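# Fold the napkin in half with two robot arms

## Task

Fold the napkin once across its middle so that one of its edges comes to lie on top of the opposite edge, and leave it folded that way when the robot lets go.

## Robot and tools

Robot: two arms, left_arm and right_arm, each with a two-finger gripper. In the scene frame the origin sits at table-top height halfway between the arms' nominal bases; +z is up, +x points out over the table, and left_arm is on the +y side (this is unrelated to which side of an image it appears on). Actual bases: left_arm at (-0.038, +0.280, +0.016) m, right_arm at (+0.029, -0.268, +0.046) m, each turned only slightly about z. Each gripper's fingers point along its own +z and close along its y. end_effector_position is the spot between the finger pads, roughly 1 cm short of the tips.

Frames: every hand pose, velocity, target and offset of an arm is expressed in that arm's own base frame; rotations turn about the Hand target's position. Fixed cameras and the table use the scene frame. Cameras: cam_head_left and cam_head_right, each 896x504, on a stand behind the arms.

execute_actions(actions, cameras): actions is a list of actions; each action is a list of 1 to 15 rows, and each row is one control step of 1/30 s. A row holds exactly 14 numbers, all in [-1, 1], covering both arms even if one is idle: left_arm dx, dy, dz, rx, ry, rz, opening, then right_arm in the same order. dx..rz are offsets, not poses: they are measured from that arm's Hand target as it was when the action began, so every row of one action counts from the same start, while the next action starts from the new Hand target (repeating an offset keeps moving). Scale: 1.0 = 0.6 m for dx, dy, dz and 180 degrees for the rotation vector rx, ry, rz. A table shorter than 15 rows repeats its last row to step 15. opening is absolute: +1 fully open (0.093 m), -1 closed. To leave an arm still, give its six offsets as 0, but always give its gripper the opening you want, since 0 there is a real command. Images come back only with an empty actions list or when cameras names them (["all"] for all, [] for none; an unknown name invalidates the call). An empty list also reveals the scene number and fields usually omitted.

move(target, speed, blend, opening_speed, grip_force, blocking, cameras): target is either one 14-number row (same layout and scale as above) or a list of up to 15 such rows; all rows are offsets from the same starting Hand targets, not chained. Each gripper travels a straight line, rotating the short way; the whole move is capped at 10 s. speed: m/s, 0.002 to 2.9, default 0.25 (rotation up to twice that in rad/s); one value or one per target. blend: corner rounding in metres for lists, default 0 (stop at each). opening_speed: opening change per second on the -1..+1 scale, at least 0.2. grip_force: newtons per finger pad, 10 to 50, one value or one per arm; it persists; below 50 the fingers close slowly. blocking=false returns after about 0.5 s while the move runs on. The result adds a move: line: done, off_target, moving, held or fault, plus limits=paced (pose clipped) or limits=held (steps withheld). Paths do not avoid obstacles or the other arm; faster moves lag, stray and hit harder.

wait(seconds): 0 to 3600; runs the scene without new commands, returns early if a running move ends. stop(): brakes the running move. zoom_image(camera, region): camera is cam_head_left or cam_head_right, region [x0, y0, x1, y1] in pixels of its latest image, at most 504 wide and high. read_manual(section): licence texts only, default "licences". finished_scene(scene): scene number 1 or 2; ends it irreversibly, so call only when the fold holds with the robot released.

Results: end_effector_position (m) and end_effector_quat_wxyz in the arm's base frame; Hand target = last commanded pose after clipping, the base for the next offsets; Tool commands = current gripper commands; grip_measured = gripper motor position on the -1..+1 scale; Joint positions (last entry is the opening in m); joint torques; joint velocities ("within noise" when still); motor temperatures. Calls with actions also list positions at some steps.

Behaviour to expect: friction and gravity leave the gripper short, low or tilted, mostly at long reach; tiny moves may not happen or go sideways. Check the pose after each move and correct tilt or send the remaining distance as a new offset. Commanded orientation is clipped to within 40 degrees of the measured one each step. Gripping: pads meet near -0.94; each mm of object width adds about 0.0208. A napkin is soft and thin, so a reading near closed is normal; keep sending the closing value to hold and a clearly higher value to release.

Avoid: fast contact with the table or napkin, pressing targets far past contact, the arms or grippers touching each other (this can fail the scene), paths sweeping close to an arm's own base (elbow can whip round), and anything leaving the table. Long stretched or pushing poses heat motors: MOTOR HOT at 75 °C, a fault fold of that arm at 90 °C, collapse at 100 °C. Every arm stop costs. Smooth, quick, low-effort motion is preferred.

Each tool is called after "Emit:" as a command line: name --argument value for each argument, lists and objects as JSON in quotes; but a table of rows of numbers goes row by row, as --pt "numbers of a row", without its own name.

## Session

Emit:
execute_actions --actions '[]' --cameras '["all"]'

Scene clock: 0.00 s.
left_arm: end_effector_position=(+0.1966, -0.1817, +0.2346) grip_measured=+1.000 end_effector_quat_wxyz=(+0.252, +0.170, +0.935, -0.180) | right_arm: end_effector_position=(+0.2369, +0.1406, +0.2442) grip_measured=+1.000 end_effector_quat_wxyz=(+0.445, +0.061, +0.891, +0.070)
Joint positions: left_arm=[-0.714 1.051 1.167 -1.059 0.051 -0.371 0.093] | right_arm=[0.901 0.97 1 -0.851 0.623 0.785 0.093]
Joint velocities: within noise
Joint torques (N m): no reading
Motor temperatures (°C): left_arm=[23 28 22 26 21 21 21] | right_arm=[22 29 23 24 21 23 21]
Heat: left arm: 28 °C; right arm: 29 °C.
Hand target: left_arm +0.1980, -0.1830, +0.2403; +0.260, +0.170, +0.933, -0.185 | right_arm +0.2374, +0.1415, +0.2482; +0.447, +0.063, +0.889, +0.075
Tool commands: left_gripper/opening=+1.0 right_gripper/opening=+1.0

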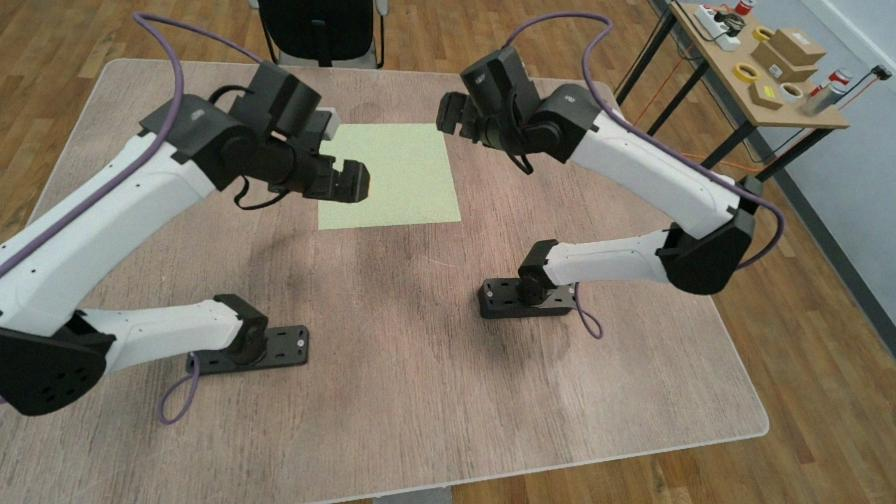

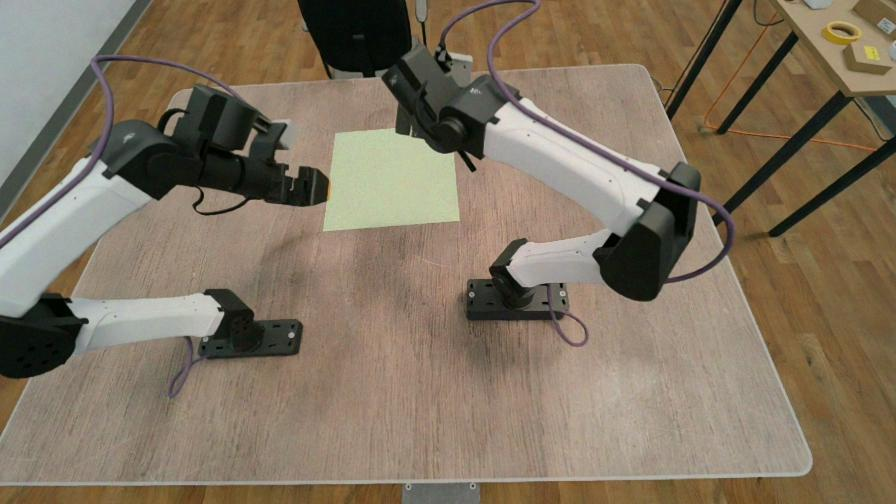

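Emit:
move --target '[0.119, 0.076, -0.2938, 0.1198, 0.1684, 0.1101, -0.1, -0.035, -0.0345, -0.357, -0.0496, 0.2955, 0.0417, -0.1]' --speed 0.3 --cameras '["all"]'

Scene clock: 5.77 s.
left_arm: end_effector_position=(+0.2585, -0.1363, +0.0612) grip_measured=-0.098 end_effector_quat_wxyz=(-0.010, +0.009, +1.000, -0.001) | right_arm: end_effector_position=(+0.2162, +0.1191, +0.0388) grip_measured=-0.098 end_effector_quat_wxyz=(+0.008, +0.002, +1.000, -0.004)
Joint positions: left_arm=[-0.479 1.701 1.173 -1.059 0.011 -0.461 0.041] | right_arm=[0.514 1.538 0.907 -0.93 0.016 0.518 0.041]
Joint torques (N m): left_arm=[0.28 -6.16 9.16 0.39 -0.14 -0.12] | right_arm=[-0.13 -3.58 6.64 0.44 -0.11 -0.17]
Heat: left arm: 28 °C; right arm: 29 °C.
Hand target: left_arm +0.2695, -0.1374, +0.0641; +0.001, +0.000, +1.000, -0.001 | right_arm +0.2163, +0.1209, +0.0339; +0.000, +0.000, +1.000, +0.000
Off the commanded pose: left_arm 0.011 m, 2 deg | right_arm 0.005 m, 1 deg.
move: off_target (left_arm)

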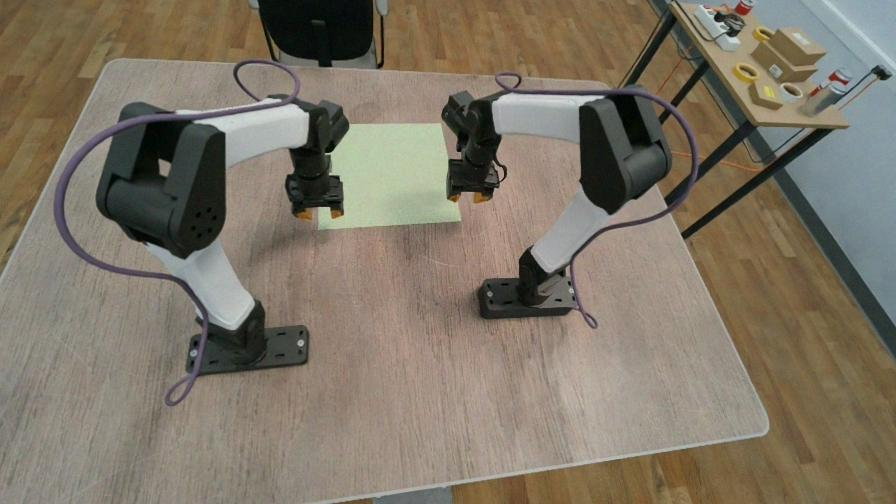

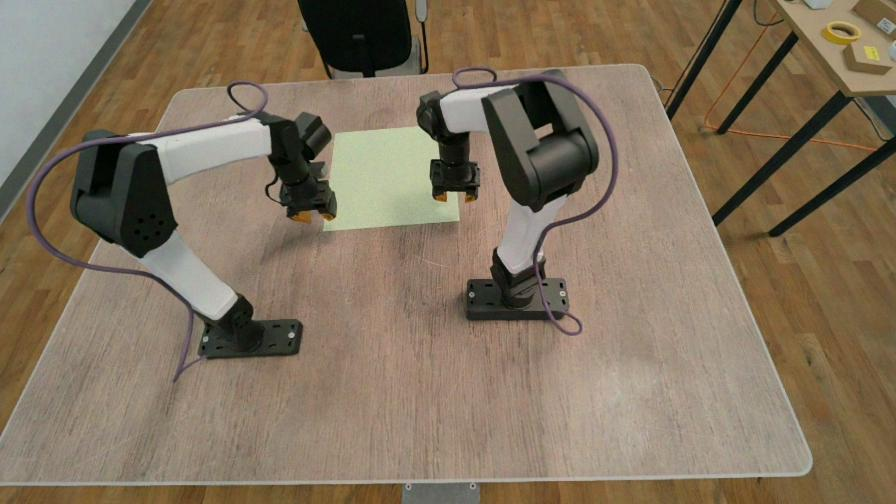

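Emit:
zoom_image --camera "cam_head_left" --region '[270, 100, 520, 240]'

Emit:
zoom_image --camera "cam_head_right" --region '[270, 100, 520, 240]'

Scaled by 2.016 from the camera's image (finer frame: 1280x720).

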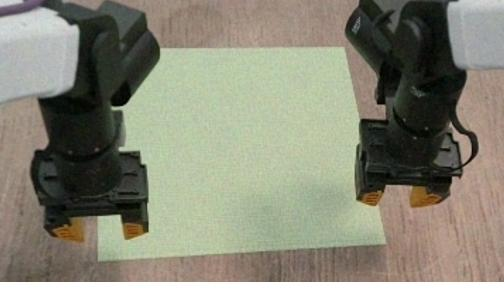

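Scaled by 2.016 from the camera's image (finer frame: 1280x720).

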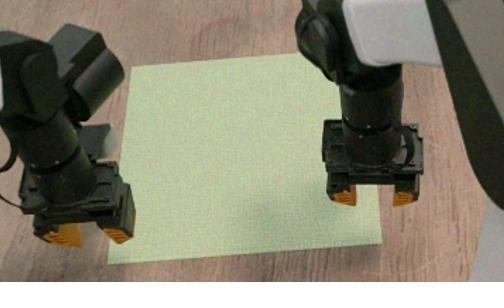

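Emit:
move --target '[0.0167, 0, -0.0783, 0, 0, 0, -0.3, 0, 0, -0.0915, 0, 0, 0, -0.3]' --speed 0.2 --cameras '["all"]'

Emit:
zoom_image --camera "cam_head_left" --region '[280, 150, 500, 250]'

Emit:
zoom_image --camera "cam_head_right" --region '[280, 150, 500, 250]'

Scene clock: 7.93 s.
left_arm: end_effector_position=(+0.2778, -0.1412, +0.0241) grip_measured=-0.298 end_effector_quat_wxyz=(+0.003, +0.002, +1.000, -0.007) | right_arm: end_effector_position=(+0.2207, +0.1218, -0.0136) grip_measured=-0.298 end_effector_quat_wxyz=(+0.013, +0.001, +1.000, -0.001)
Joint positions: left_arm=[-0.465 1.797 1.13 -0.892 0.01 -0.461 0.031] | right_arm=[0.514 1.657 0.791 -0.684 0.015 0.517 0.031]
Joint torques (N m): left_arm=[0.38 -6.74 5.5 0.61 -0.11 0.01] | right_arm=[-0.25 -4.01 5.03 0.48 -0.08 -0.18]
Heat: left arm: 28 °C; right arm: 29 °C.
Hand target: left_arm +0.2796, -0.1374, +0.0172; +0.001, +0.000, +1.000, -0.001 | right_arm +0.2164, +0.1209, -0.0209; +0.000, +0.000, +1.000, +0.000
Off the commanded pose: left_arm 0.008 m, 1 deg | right_arm 0.009 m, 1 deg.
move: done

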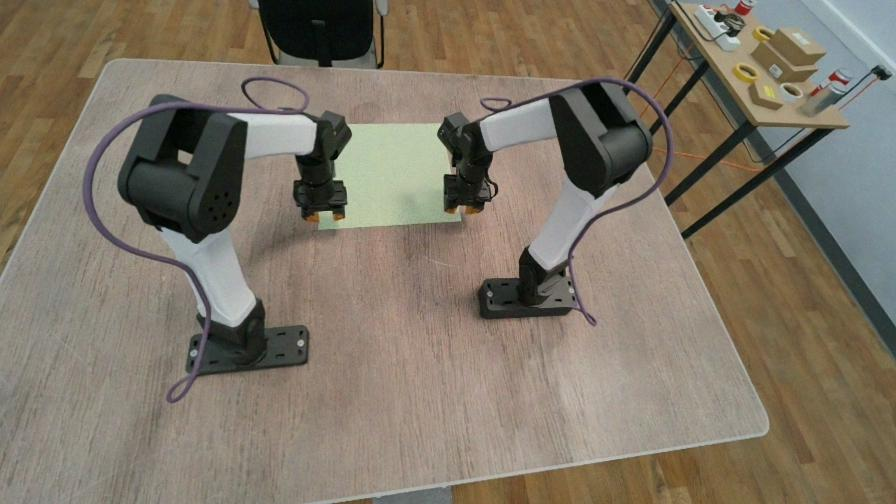

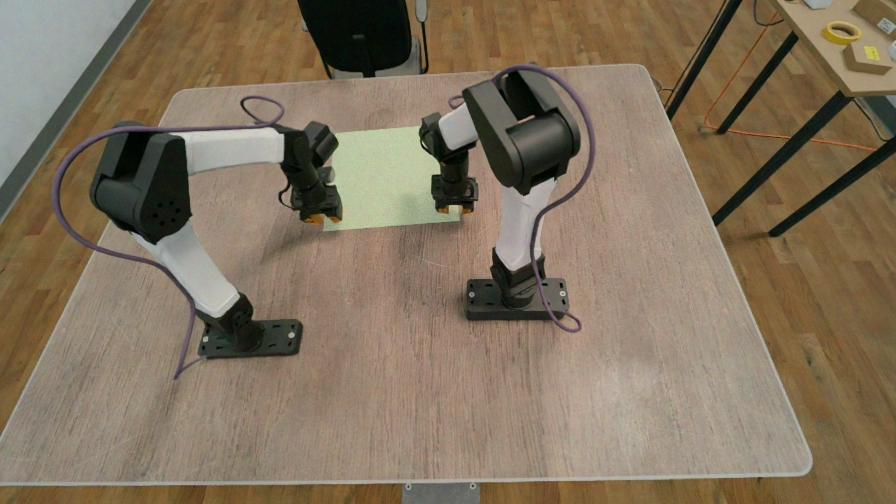

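Scaled by 2.291 from the camera's image (finer frame: 1280x720).

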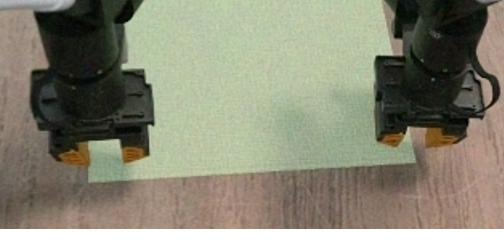

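Scaled by 2.291 from the camera's image (finer frame: 1280x720).

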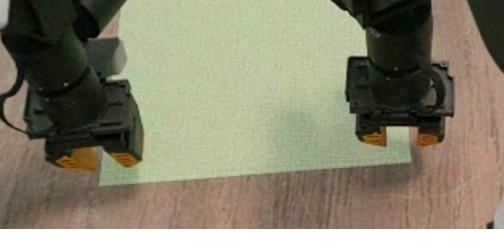

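Emit:
move --target '[0.003, 0.005, -0.03, 0, 0, 0, -0.5, 0, 0.0067, -0.02, 0, 0, 0, -0.5]' --speed 0.1 --cameras '["all"]'

Emit:
zoom_image --camera "cam_head_left" --region '[280, 170, 500, 250]'

Emit:
zoom_image --camera "cam_head_right" --region '[280, 170, 500, 250]'

Scene clock: 9.83 s.
left_arm: end_effector_position=(+0.2804, -0.1386, +0.0064) grip_measured=-0.498 end_effector_quat_wxyz=(+0.004, +0.000, +1.000, -0.007) | right_arm: end_effector_position=(+0.2221, +0.1237, -0.0256) grip_measured=-0.498 end_effector_quat_wxyz=(+0.012, +0.000, +1.000, -0.002)
Joint positions: left_arm=[-0.454 1.83 1.095 -0.823 0.01 -0.453 0.021] | right_arm=[0.518 1.697 0.776 -0.63 0.015 0.517 0.021]
Joint torques (N m): left_arm=[0.38 -6.86 5.11 0.61 -0.1 0.07] | right_arm=[0.61 -3.96 4.83 0.51 -0.11 -0.04]
Heat: left arm: 29 °C; right arm: 29 °C.
Hand target: left_arm +0.2813, -0.1344, -0.0008; +0.001, +0.000, +1.000, -0.001 | right_arm +0.2163, +0.1249, -0.0329; +0.000, +0.000, +1.000, +0.000
Off the commanded pose: left_arm 0.008 m, 1 deg | right_arm 0.009 m, 1 deg.
move: done

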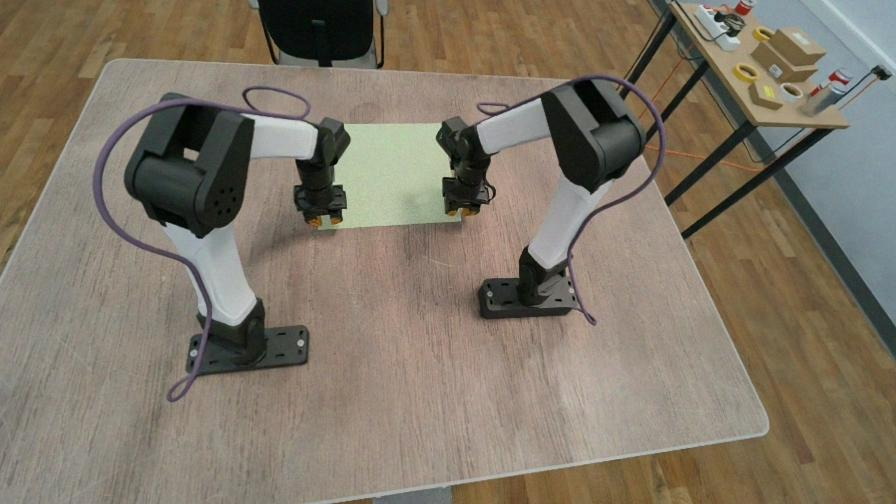

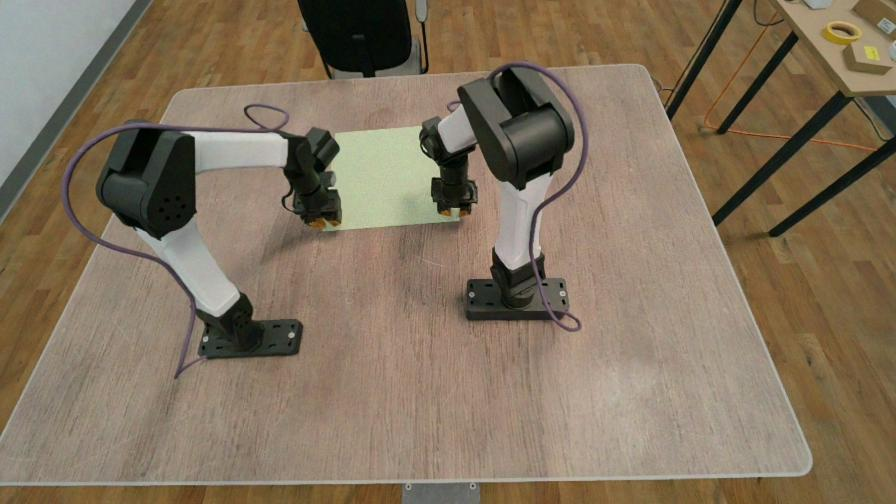

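Scaled by 2.291 from the camera's image (finer frame: 1280x720).

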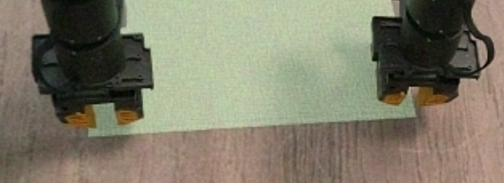

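Scaled by 2.291 from the camera's image (finer frame: 1280x720).

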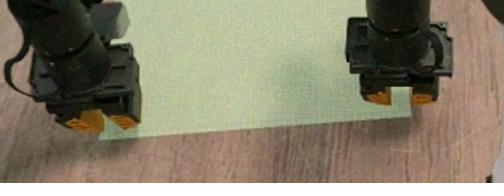

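Emit:
move --target '[0, 0, -0.015, 0, 0, 0, -0.5, 0, 0.0133, -0.0133, 0, 0, 0, -0.5]' --speed 0.06

Emit:
move --target '[0, 0, -0.0083, 0, 0, 0, -0.5, 0, 0, -0.0083, 0, 0, 0, -0.5]' --speed 0.06 --cameras '["all"]'

Emit:
zoom_image --camera "cam_head_left" --region '[280, 170, 500, 250]'

Emit:
zoom_image --camera "cam_head_right" --region '[280, 170, 500, 250]'

Scene clock: 11.00 s.
left_arm: end_effector_position=(+0.2808, -0.1388, -0.0026) grip_measured=-0.498 end_effector_quat_wxyz=(+0.004, +0.000, +1.000, -0.007) | right_arm: end_effector_position=(+0.2211, +0.1313, -0.0342) grip_measured=-0.498 end_effector_quat_wxyz=(+0.011, -0.002, +1.000, -0.002)
Joint positions: left_arm=[-0.454 1.848 1.078 -0.787 0.01 -0.453 0.021] | right_arm=[0.545 1.734 0.776 -0.596 0.015 0.541 0.021]
Joint torques (N m): left_arm=[0.36 -7.02 5.04 0.56 -0.13 0.03] | right_arm=[0.51 -4.11 4.96 0.44 -0.11 -0.08]
Heat: left arm: 29 °C; right arm: 30 °C.
Hand target: left_arm +0.2813, -0.1344, -0.0099; +0.001, +0.000, +1.000, -0.001 | right_arm +0.2164, +0.1329, -0.0408; +0.000, +0.000, +1.000, +0.000
Off the commanded pose: left_arm 0.009 m, 1 deg | right_arm 0.008 m, 1 deg.
move: done

Scene clock: 11.73 s.
left_arm: end_effector_position=(+0.2821, -0.1395, -0.0039) grip_measured=-0.498 end_effector_quat_wxyz=(+0.006, +0.000, +1.000, -0.008) | right_arm: end_effector_position=(+0.2238, +0.1329, -0.0376) grip_measured=-0.498 end_effector_quat_wxyz=(+0.014, -0.002, +1.000, +0.000)
Joint positions: left_arm=[-0.454 1.853 1.077 -0.778 0.01 -0.453 0.021] | right_arm=[0.545 1.749 0.776 -0.574 0.015 0.541 0.021]
Joint torques (N m): left_arm=[0.35 -6.37 4.23 0.73 -0.12 0.02] | right_arm=[0.55 -4.36 4.18 0.51 -0.07 -0.02]
Heat: left arm: 29 °C; right arm: 30 °C.
Hand target: left_arm +0.2813, -0.1344, -0.0149; +0.001, +0.000, +1.000, -0.001 | right_arm +0.2164, +0.1329, -0.0459; +0.000, +0.000, +1.000, +0.000
Off the commanded pose: left_arm 0.012 m, 1 deg | right_arm 0.011 m, 2 deg.
move: off_target (left_arm, right_arm)

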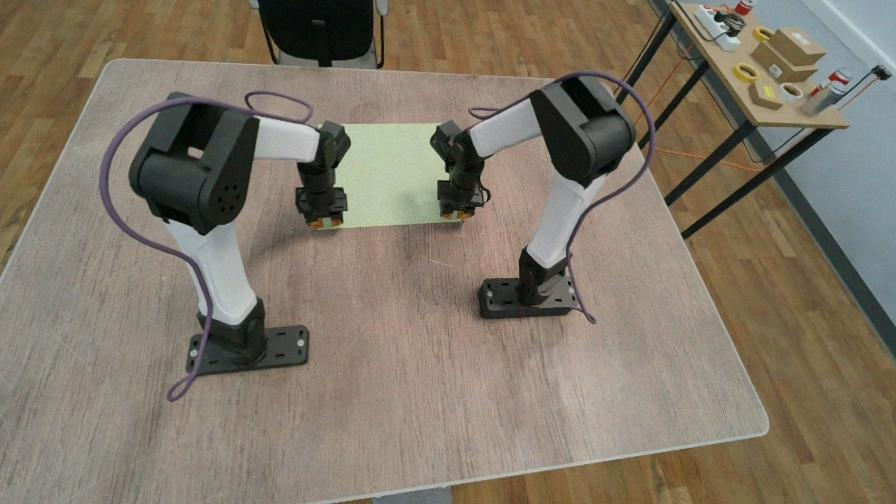

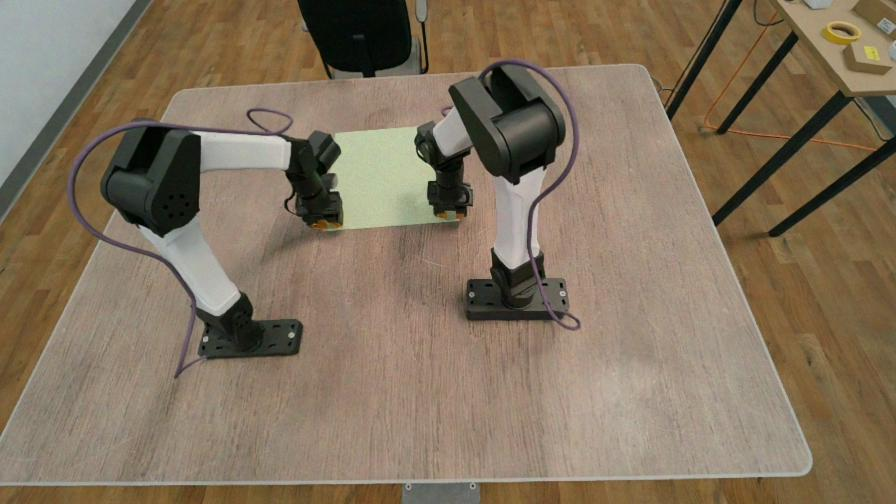

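Scaled by 2.291 from the camera's image (finer frame: 1280x720).

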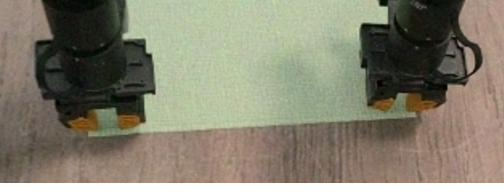

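Scaled by 2.291 from the camera's image (finer frame: 1280x720).

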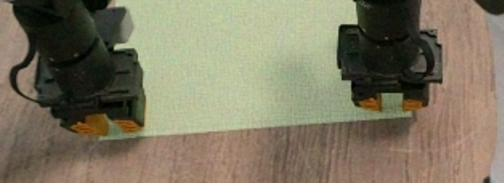

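Emit:
move --target '[0, 0, -0.0033, 0, 0, 0, -1, 0, 0, -0.0017, 0, 0, 0, -1]' --speed 0.06 --opening_speed 0.5 --cameras '["all"]'

Emit:
zoom_image --camera "cam_head_left" --region '[280, 170, 500, 250]'

Emit:
zoom_image --camera "cam_head_right" --region '[280, 170, 500, 250]'

Scene clock: 13.40 s.
left_arm: end_effector_position=(+0.2852, -0.1410, -0.0038) grip_measured=-0.984 end_effector_quat_wxyz=(+0.012, +0.001, +1.000, -0.012) | right_arm: end_effector_position=(+0.2245, +0.1333, -0.0383) grip_measured=-0.983 end_effector_quat_wxyz=(+0.015, -0.002, +1.000, +0.001)
Joint positions: left_arm=[-0.454 1.853 1.077 -0.763 0.01 -0.453 0] | right_arm=[0.545 1.752 0.776 -0.569 0.015 0.541 0]
Joint torques (N m): left_arm=[0.31 -6.15 3.89 0.65 -0.11 0.05] | right_arm=[0.61 -4.31 4.03 0.49 -0.09 -0.03]
Heat: left arm: 29 °C; right arm: 30 °C.
Hand target: left_arm +0.2813, -0.1344, -0.0169; +0.001, +0.001, +1.000, -0.001 | right_arm +0.2164, +0.1329, -0.0469; +0.000, +0.000, +1.000, +0.000
Off the commanded pose: left_arm 0.015 m, 2 deg | right_arm 0.012 m, 2 deg.
move: off_target (left_arm, right_arm)

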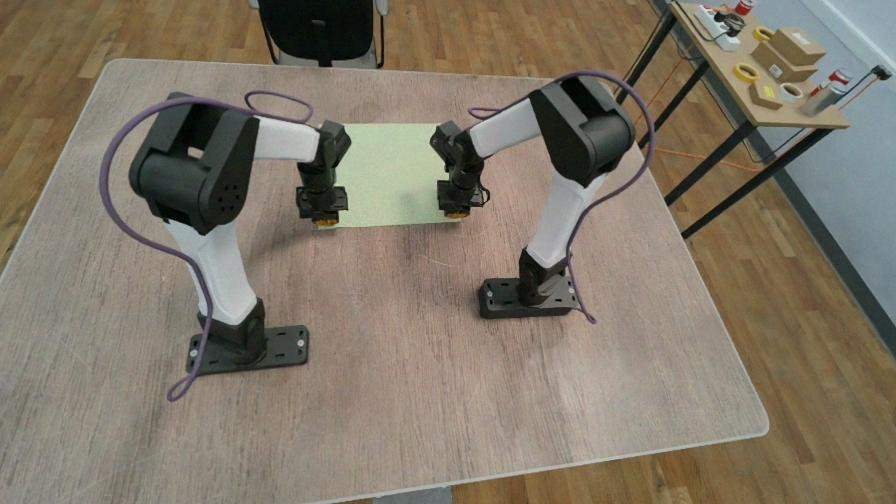

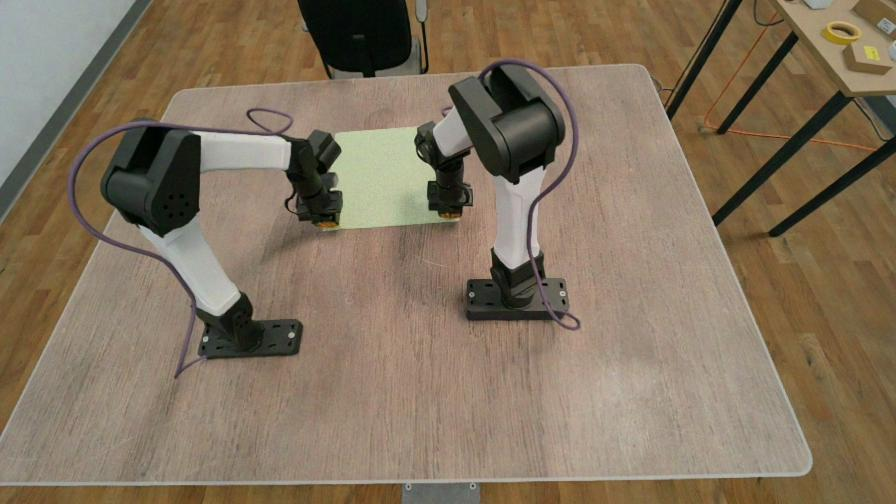

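Scaled by 2.291 from the camera's image (finer frame: 1280x720).

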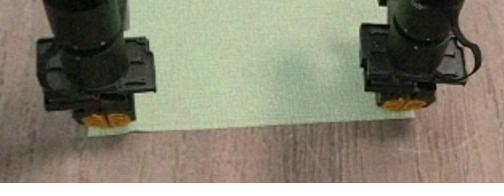

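Scaled by 2.291 from the camera's image (finer frame: 1280x720).

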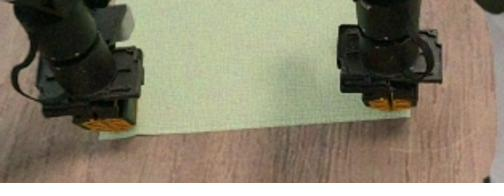

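Emit:
move --target '[0, 0, 0.1, 0, 0, 0, -1, 0, 0, 0.1, 0, 0, 0, -1]' --speed 0.1 --cameras '["all"]'

Emit:
zoom_image --camera "cam_head_left" --region '[280, 100, 500, 250]'

Emit:
zoom_image --camera "cam_head_right" --region '[280, 100, 500, 250]'

Scene clock: 15.23 s.
left_arm: end_effector_position=(+0.2709, -0.1340, +0.0275) grip_measured=-0.985 end_effector_quat_wxyz=(-0.021, +0.000, +1.000, +0.005) | right_arm: end_effector_position=(+0.2090, +0.1239, +0.0001) grip_measured=-0.984 end_effector_quat_wxyz=(-0.015, -0.002, +1.000, -0.017)
Joint positions: left_arm=[-0.454 1.804 1.154 -0.962 0.01 -0.453 0] | right_arm=[0.545 1.647 0.844 -0.812 0.015 0.541 0]
Joint torques (N m): left_arm=[0.27 -11.29 8.88 0.07 -0.12 0] | right_arm=[0.55 -7.79 8.77 0.08 -0.06 -0.01]
Heat: left arm: 29 °C; right arm: 30 °C.
Hand target: left_arm +0.2813, -0.1344, +0.0431; +0.001, +0.001, +1.000, -0.001 | right_arm +0.2164, +0.1329, +0.0131; +0.000, +0.000, +1.000, +0.000
Off the commanded pose: left_arm 0.019 m, 3 deg | right_arm 0.017 m, 3 deg.
move: off_target (left_arm, right_arm)

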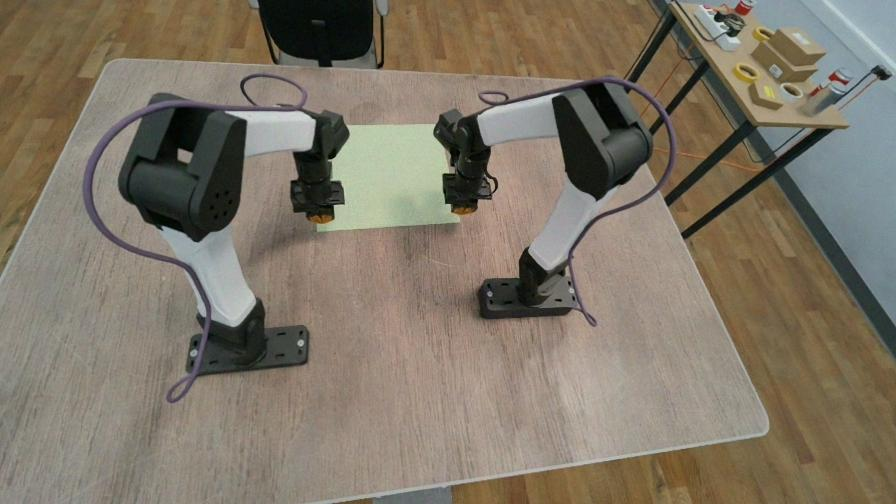

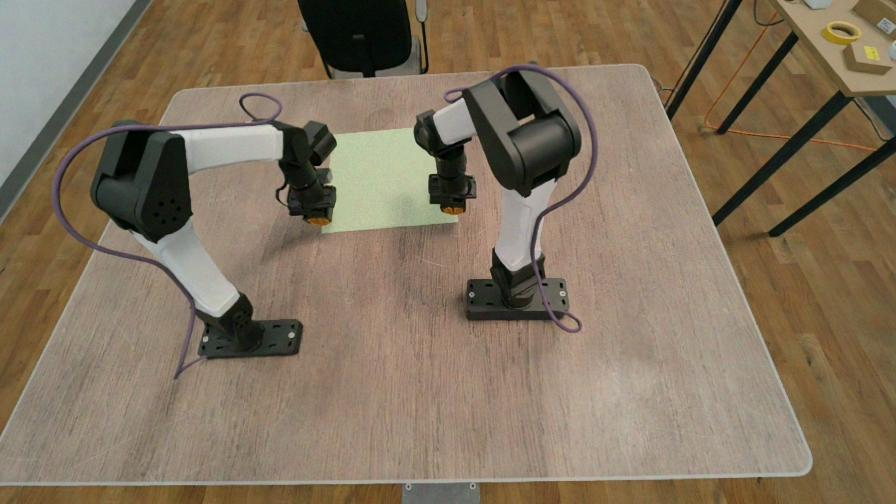

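Scaled by 2.291 from the camera's image (finer frame: 1280x720).

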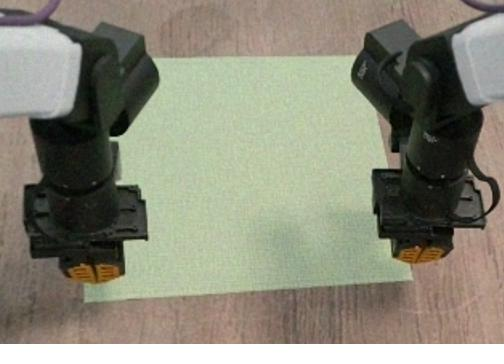

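Scaled by 2.291 from the camera's image (finer frame: 1280x720).

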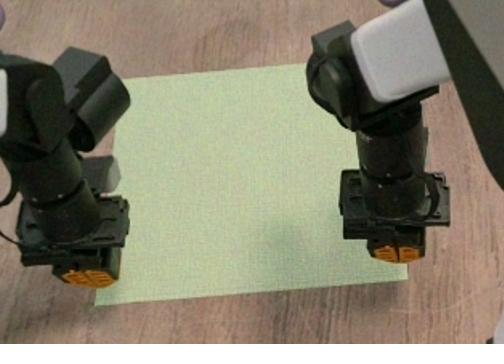

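Emit:
move --pt "-0.0122 -0.0177 -0.0552 0 0 0 -0.1 -0.0057 0.0227 -0.0585 0 0 0 -0.1" --pt "-0.0122 -0.0177 -0.1318 0 0 0 -0.1 -0.0057 0.0227 -0.1377 0 0 0 -0.1" --speed '[0.1, 0.05]' --blend '[0.01, 0]' --cameras '["all"]'

Emit:
zoom_image --camera "cam_head_left" --region '[280, 170, 500, 250]'

Emit:
zoom_image --camera "cam_head_right" --region '[280, 170, 500, 250]'

Scene clock: 17.83 s.
left_arm: end_effector_position=(+0.2736, -0.1438, -0.0062) grip_measured=-0.102 end_effector_quat_wxyz=(+0.002, +0.001, +1.000, -0.006) | right_arm: end_effector_position=(+0.2153, +0.1435, -0.0410) grip_measured=-0.102 end_effector_quat_wxyz=(+0.004, -0.001, +1.000, -0.005)
Joint positions: left_arm=[-0.478 1.845 1.057 -0.774 0.01 -0.476 0.04] | right_arm=[0.597 1.772 0.788 -0.586 0.014 0.595 0.04]
Joint torques (N m): left_arm=[-1.07 -2.51 1.83 1.56 -0.11 -0.12] | right_arm=[0.58 -0.21 1.74 1.49 -0.11 -0.08]
Heat: left arm: 30 °C; right arm: 30 °C.
Hand target: left_arm +0.2740, -0.1450, -0.0359; +0.001, +0.001, +1.000, -0.001 | right_arm +0.2130, +0.1465, -0.0695; +0.000, -0.001, +1.000, +0.000
Off the commanded pose: left_arm 0.030 m, 1 deg | right_arm 0.029 m, 1 deg.
move: off_target (left_arm, right_arm)

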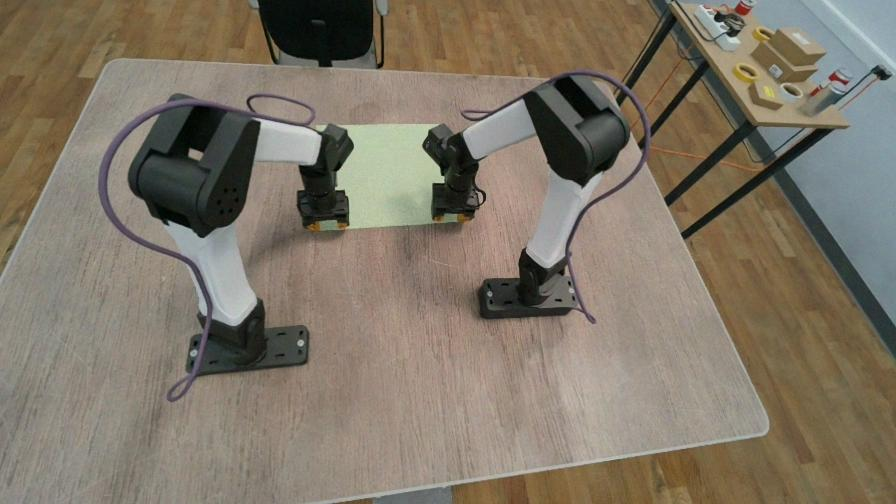

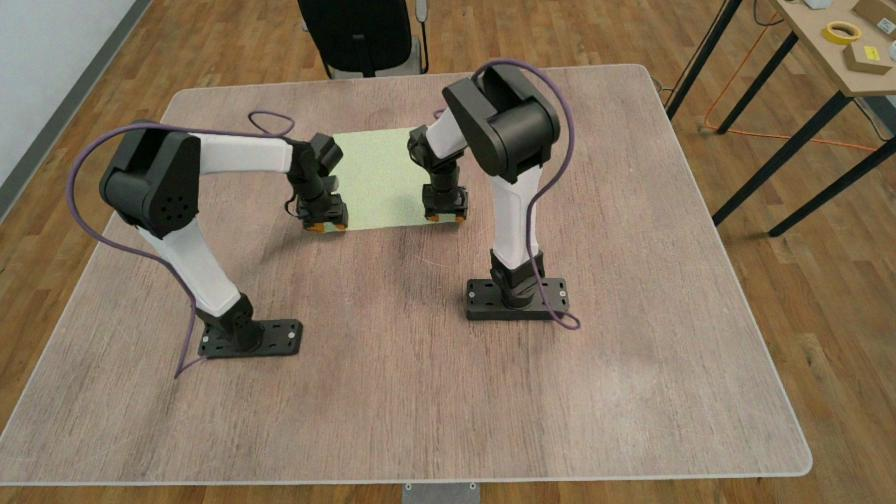

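Scaled by 2.291 from the camera's image (finer frame: 1280x720).

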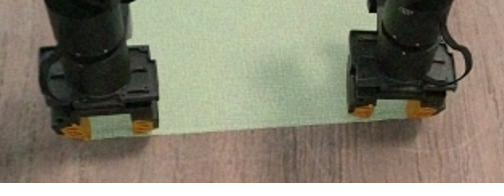

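Scaled by 2.291 from the camera's image (finer frame: 1280x720).

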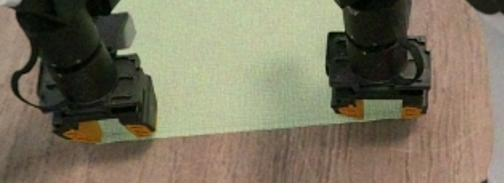

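Emit:
move --target '[0, 0, 0, 0, 0, 0, -0.6, 0, 0, 0, 0, 0, 0, -0.6]' --opening_speed 0.4 --cameras '["all"]'

Emit:
zoom_image --camera "cam_head_left" --region '[290, 190, 370, 240]'

Emit:
zoom_image --camera "cam_head_right" --region '[400, 190, 480, 240]'

Scene clock: 19.57 s.
left_arm: end_effector_position=(+0.2794, -0.1483, -0.0061) grip_measured=-0.596 end_effector_quat_wxyz=(+0.014, +0.003, +1.000, -0.014) | right_arm: end_effector_position=(+0.2200, +0.1452, -0.0409) grip_measured=-0.596 end_effector_quat_wxyz=(+0.015, +0.000, +1.000, -0.003)
Joint positions: left_arm=[-0.481 1.845 1.057 -0.744 0.012 -0.476 0.017] | right_arm=[0.597 1.772 0.788 -0.566 0.021 0.596 0.017]
Joint torques (N m): left_arm=[-0.81 -2.54 1.72 1.3 -0.13 -0.15] | right_arm=[0.58 -0.51 1.89 1.29 -0.14 -0.07]
Heat: left arm: 30 °C; right arm: 30 °C.
Hand target: left_arm +0.2739, -0.1450, -0.0360; +0.001, +0.000, +1.000, -0.001 | right_arm +0.2130, +0.1465, -0.0694; +0.000, +0.000, +1.000, +0.000
Off the commanded pose: left_arm 0.030 m, 2 deg | right_arm 0.029 m, 2 deg.
move: done

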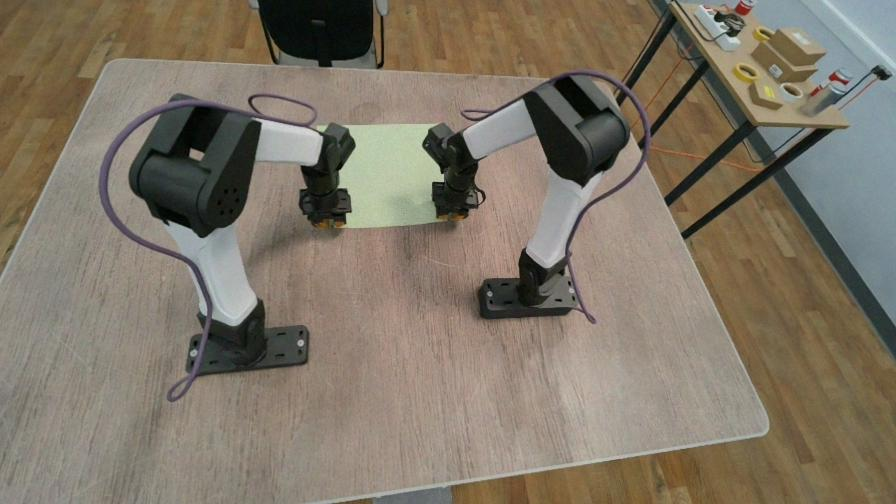

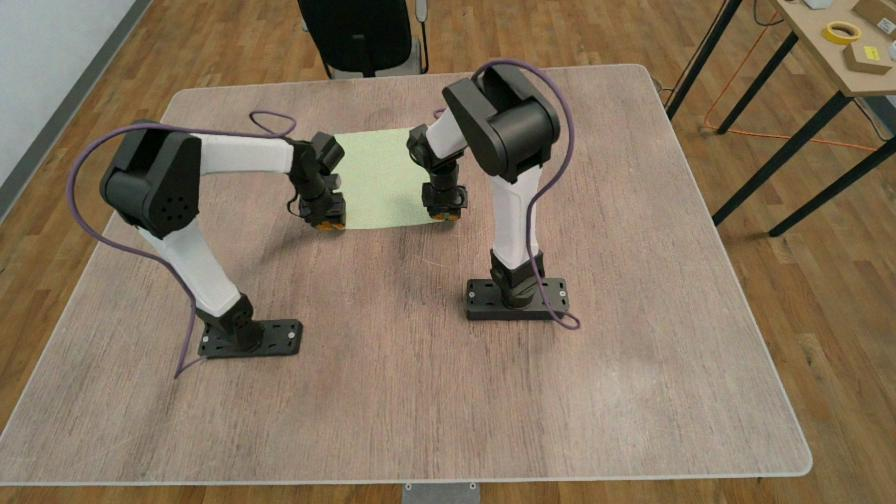

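Scaled by 6.300 from the camera's image (finer frame: 1280x720).

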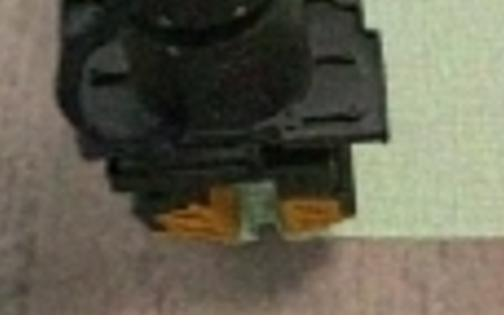

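Scaled by 6.300 from the camera's image (finer frame: 1280x720).

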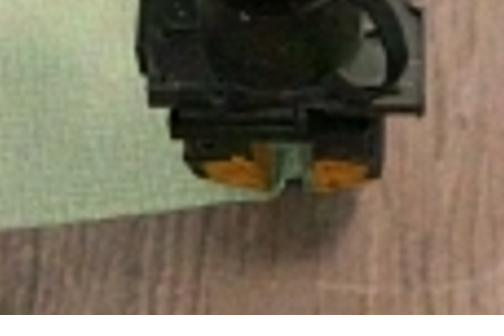

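Emit:
move --target '[0, 0, 0, 0, 0, 0, -1, 0, 0, 0, 0, 0, 0, -1]' --opening_speed 0.5

Emit:
move --target '[0, 0, 0.16, 0, 0, 0, -1, 0, 0, 0.16, 0, 0, 0, -1]' --speed 0.12 --cameras '["all"]'

Emit:
zoom_image --camera "cam_head_left" --region '[280, 100, 500, 250]'

Emit:
zoom_image --camera "cam_head_right" --region '[280, 100, 500, 250]'

Scene clock: 20.93 s.
left_arm: end_effector_position=(+0.2826, -0.1513, -0.0058) grip_measured=-0.983 end_effector_quat_wxyz=(+0.021, +0.003, +1.000, -0.021) | right_arm: end_effector_position=(+0.2234, +0.1481, -0.0410) grip_measured=-0.982 end_effector_quat_wxyz=(+0.021, +0.000, +1.000, +0.004)
Joint positions: left_arm=[-0.482 1.845 1.057 -0.726 0.018 -0.476 0] | right_arm=[0.597 1.773 0.788 -0.547 0.018 0.596 0]
Joint torques (N m): left_arm=[-0.77 -2.67 1.78 1.17 -0.21 -0.14] | right_arm=[0.4 -0.32 1.76 1.18 -0.13 -0.04]
Heat: left arm: 30 °C; right arm: 30 °C.
Hand target: left_arm +0.2740, -0.1450, -0.0359; +0.001, +0.000, +1.000, -0.001 | right_arm +0.2131, +0.1465, -0.0694; +0.001, +0.000, +1.000, +0.000
Off the commanded pose: left_arm 0.032 m, 3 deg | right_arm 0.030 m, 2 deg.
move: done

Scene clock: 22.63 s.
left_arm: end_effector_position=(+0.2700, -0.1447, +0.0456) grip_measured=-0.983 end_effector_quat_wxyz=(-0.014, +0.003, +1.000, -0.003) | right_arm: end_effector_position=(+0.2092, +0.1437, +0.0141) grip_measured=-0.982 end_effector_quat_wxyz=(-0.010, -0.002, +1.000, -0.005)
Joint positions: left_arm=[-0.482 1.776 1.196 -1.012 0.018 -0.476 0] | right_arm=[0.6 1.637 0.899 -0.854 -0.003 0.596 0]
Joint torques (N m): left_arm=[-0.83 -11.04 8.68 -0.02 -0.21 -0.14] | right_arm=[0.38 -7.75 8.73 -0.08 0.11 -0.05]
Heat: left arm: 30 °C; right arm: 31 °C.
Hand target: left_arm +0.2740, -0.1450, +0.0600; +0.001, +0.000, +1.000, -0.001 | right_arm +0.2130, +0.1465, +0.0265; +0.000, +0.000, +1.000, +0.000
Off the commanded pose: left_arm 0.015 m, 2 deg | right_arm 0.013 m, 1 deg.
move: off_target (left_arm, right_arm)

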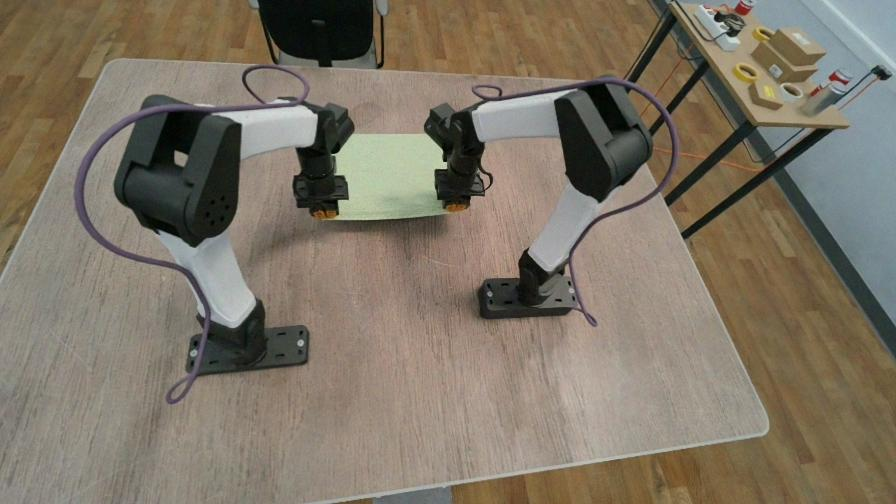

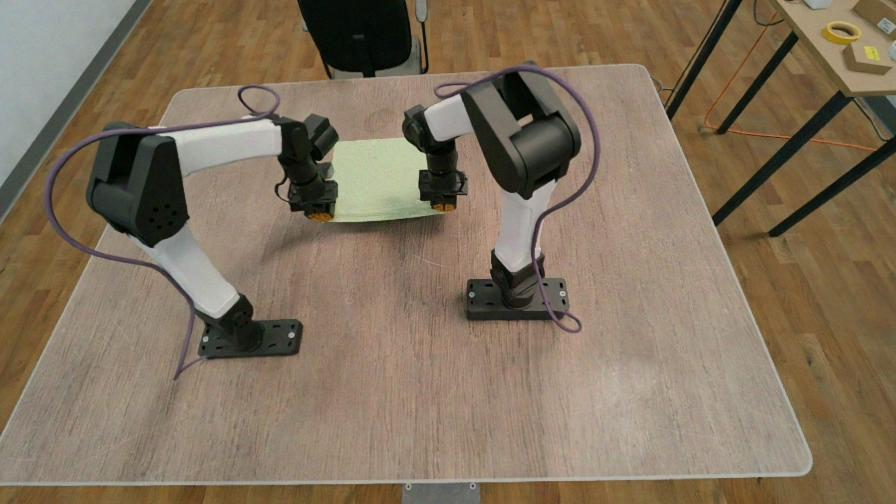

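Scaled by 2.291 from the camera's image (finer frame: 1280x720).

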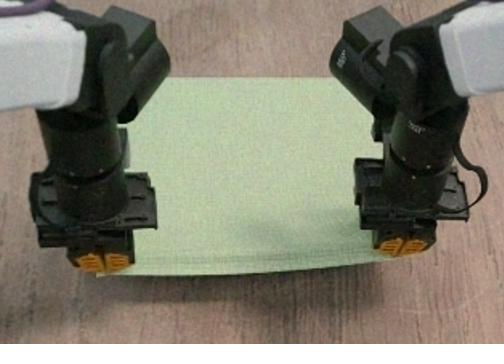

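Scaled by 2.291 from the camera's image (finer frame: 1280x720).

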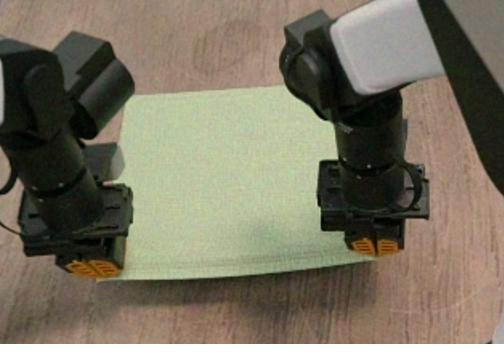

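Emit:
move --pt "0.052 0.0013 0.1067 0 -0.028 0 -1 0.0415 0.0013 0.1125 0 -0.028 0 -1" --pt "0.2022 0 0.1233 0 -0.067 0 -1 0.1915 0.0063 0.1292 0 -0.067 0 -1" --pt "0.3522 0 0.0817 0 -0.111 0 -1 0.3415 0.013 0.0875 0 -0.094 0 -1" --pt "0.4272 0 0.015 0 -0.139 0 -1 0.4163 0.0163 0.0208 0 -0.111 0 -1" --speed 0.13 --blend '[0.03, 0.03, 0.03, 0]' --cameras '["all"]'

Emit:
zoom_image --camera "cam_head_left" --region '[280, 80, 500, 230]'

Emit:
zoom_image --camera "cam_head_right" --region '[280, 80, 500, 230]'

Scene clock: 27.83 s.
left_arm: end_effector_position=(+0.5171, -0.1524, +0.0699) grip_measured=-0.983 end_effector_quat_wxyz=(+0.205, +0.006, +0.979, -0.011) | right_arm: end_effector_position=(+0.4509, +0.1622, +0.0429) grip_measured=-0.982 end_effector_quat_wxyz=(+0.167, -0.004, +0.986, +0.013)
Joint positions: left_arm=[-0.319 2.285 1.963 -0.846 -0.104 -0.286 0] | right_arm=[0.379 2.125 1.621 -0.744 0.097 0.355 0]
Joint torques (N m): left_arm=[0.76 -11.34 10.41 1.41 -0.3 0.01] | right_arm=[-0.62 -7.83 10.52 1.03 0.32 -0.17]
Heat: left arm: 31 °C; right arm: 31 °C.
Hand target: left_arm +0.5304, -0.1450, +0.0690; +0.218, +0.001, +0.976, -0.001 | right_arm +0.4628, +0.1563, +0.0390; +0.174, +0.000, +0.985, +0.000
Off the commanded pose: left_arm 0.015 m, 2 deg | right_arm 0.014 m, 2 deg.
move: off_target (left_arm, right_arm)

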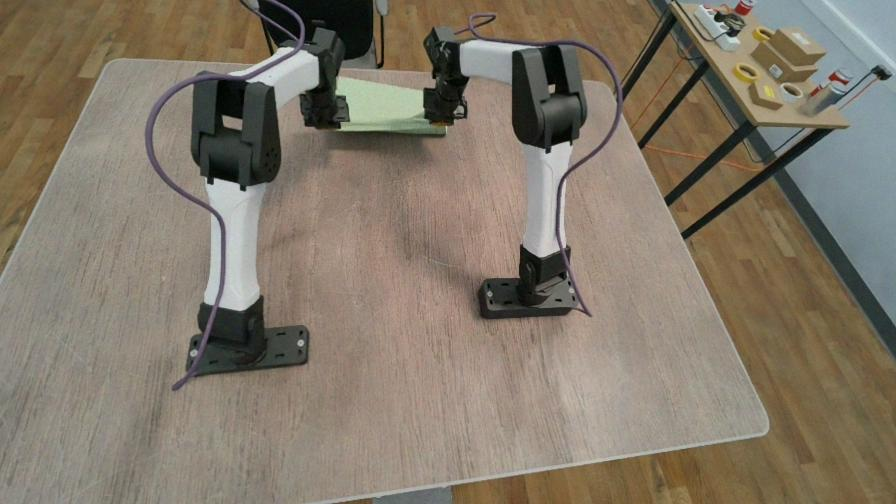

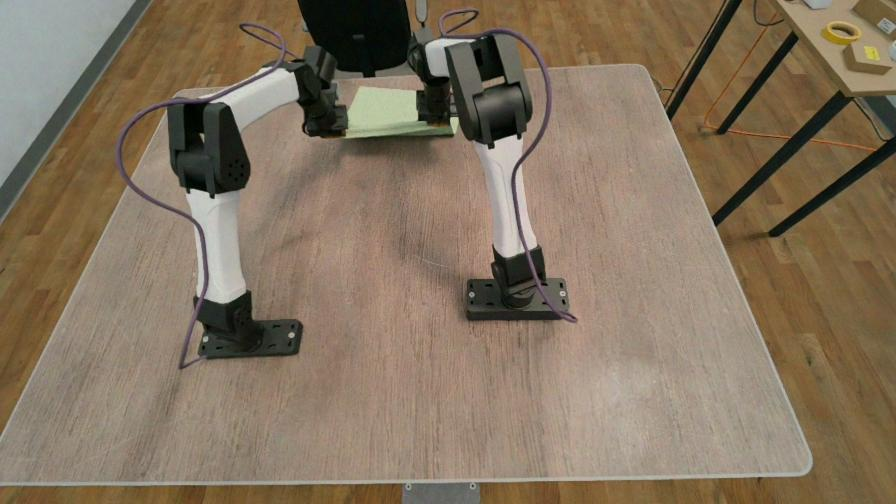

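Scaled by 2.291 from the camera's image (finer frame: 1280x720).

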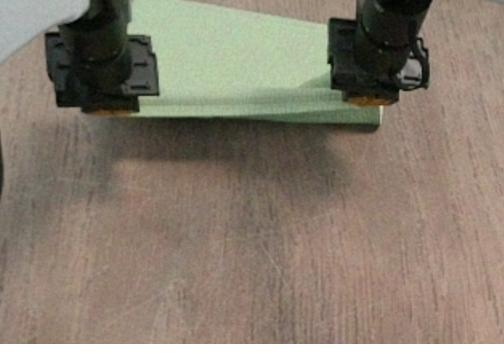

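Scaled by 2.291 from the camera's image (finer frame: 1280x720).

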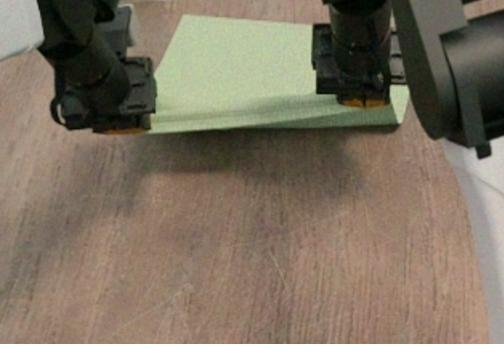

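Emit:
zoom_image --camera "cam_head_left" --region '[310, 70, 470, 150]'

Emit:
zoom_image --camera "cam_head_right" --region '[310, 70, 470, 150]'

Scaled by 3.150 from the camera's image (finer frame: 1280x720).

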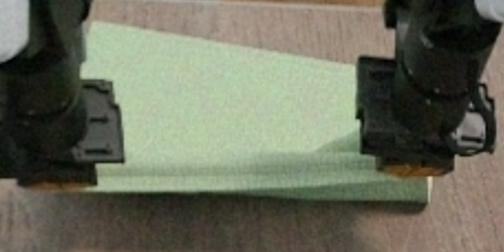

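Scaled by 3.150 from the camera's image (finer frame: 1280x720).

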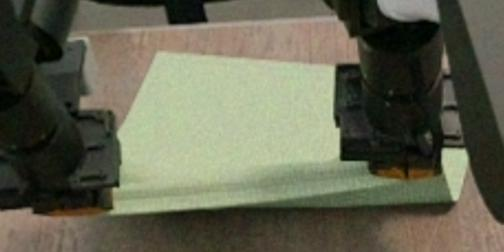

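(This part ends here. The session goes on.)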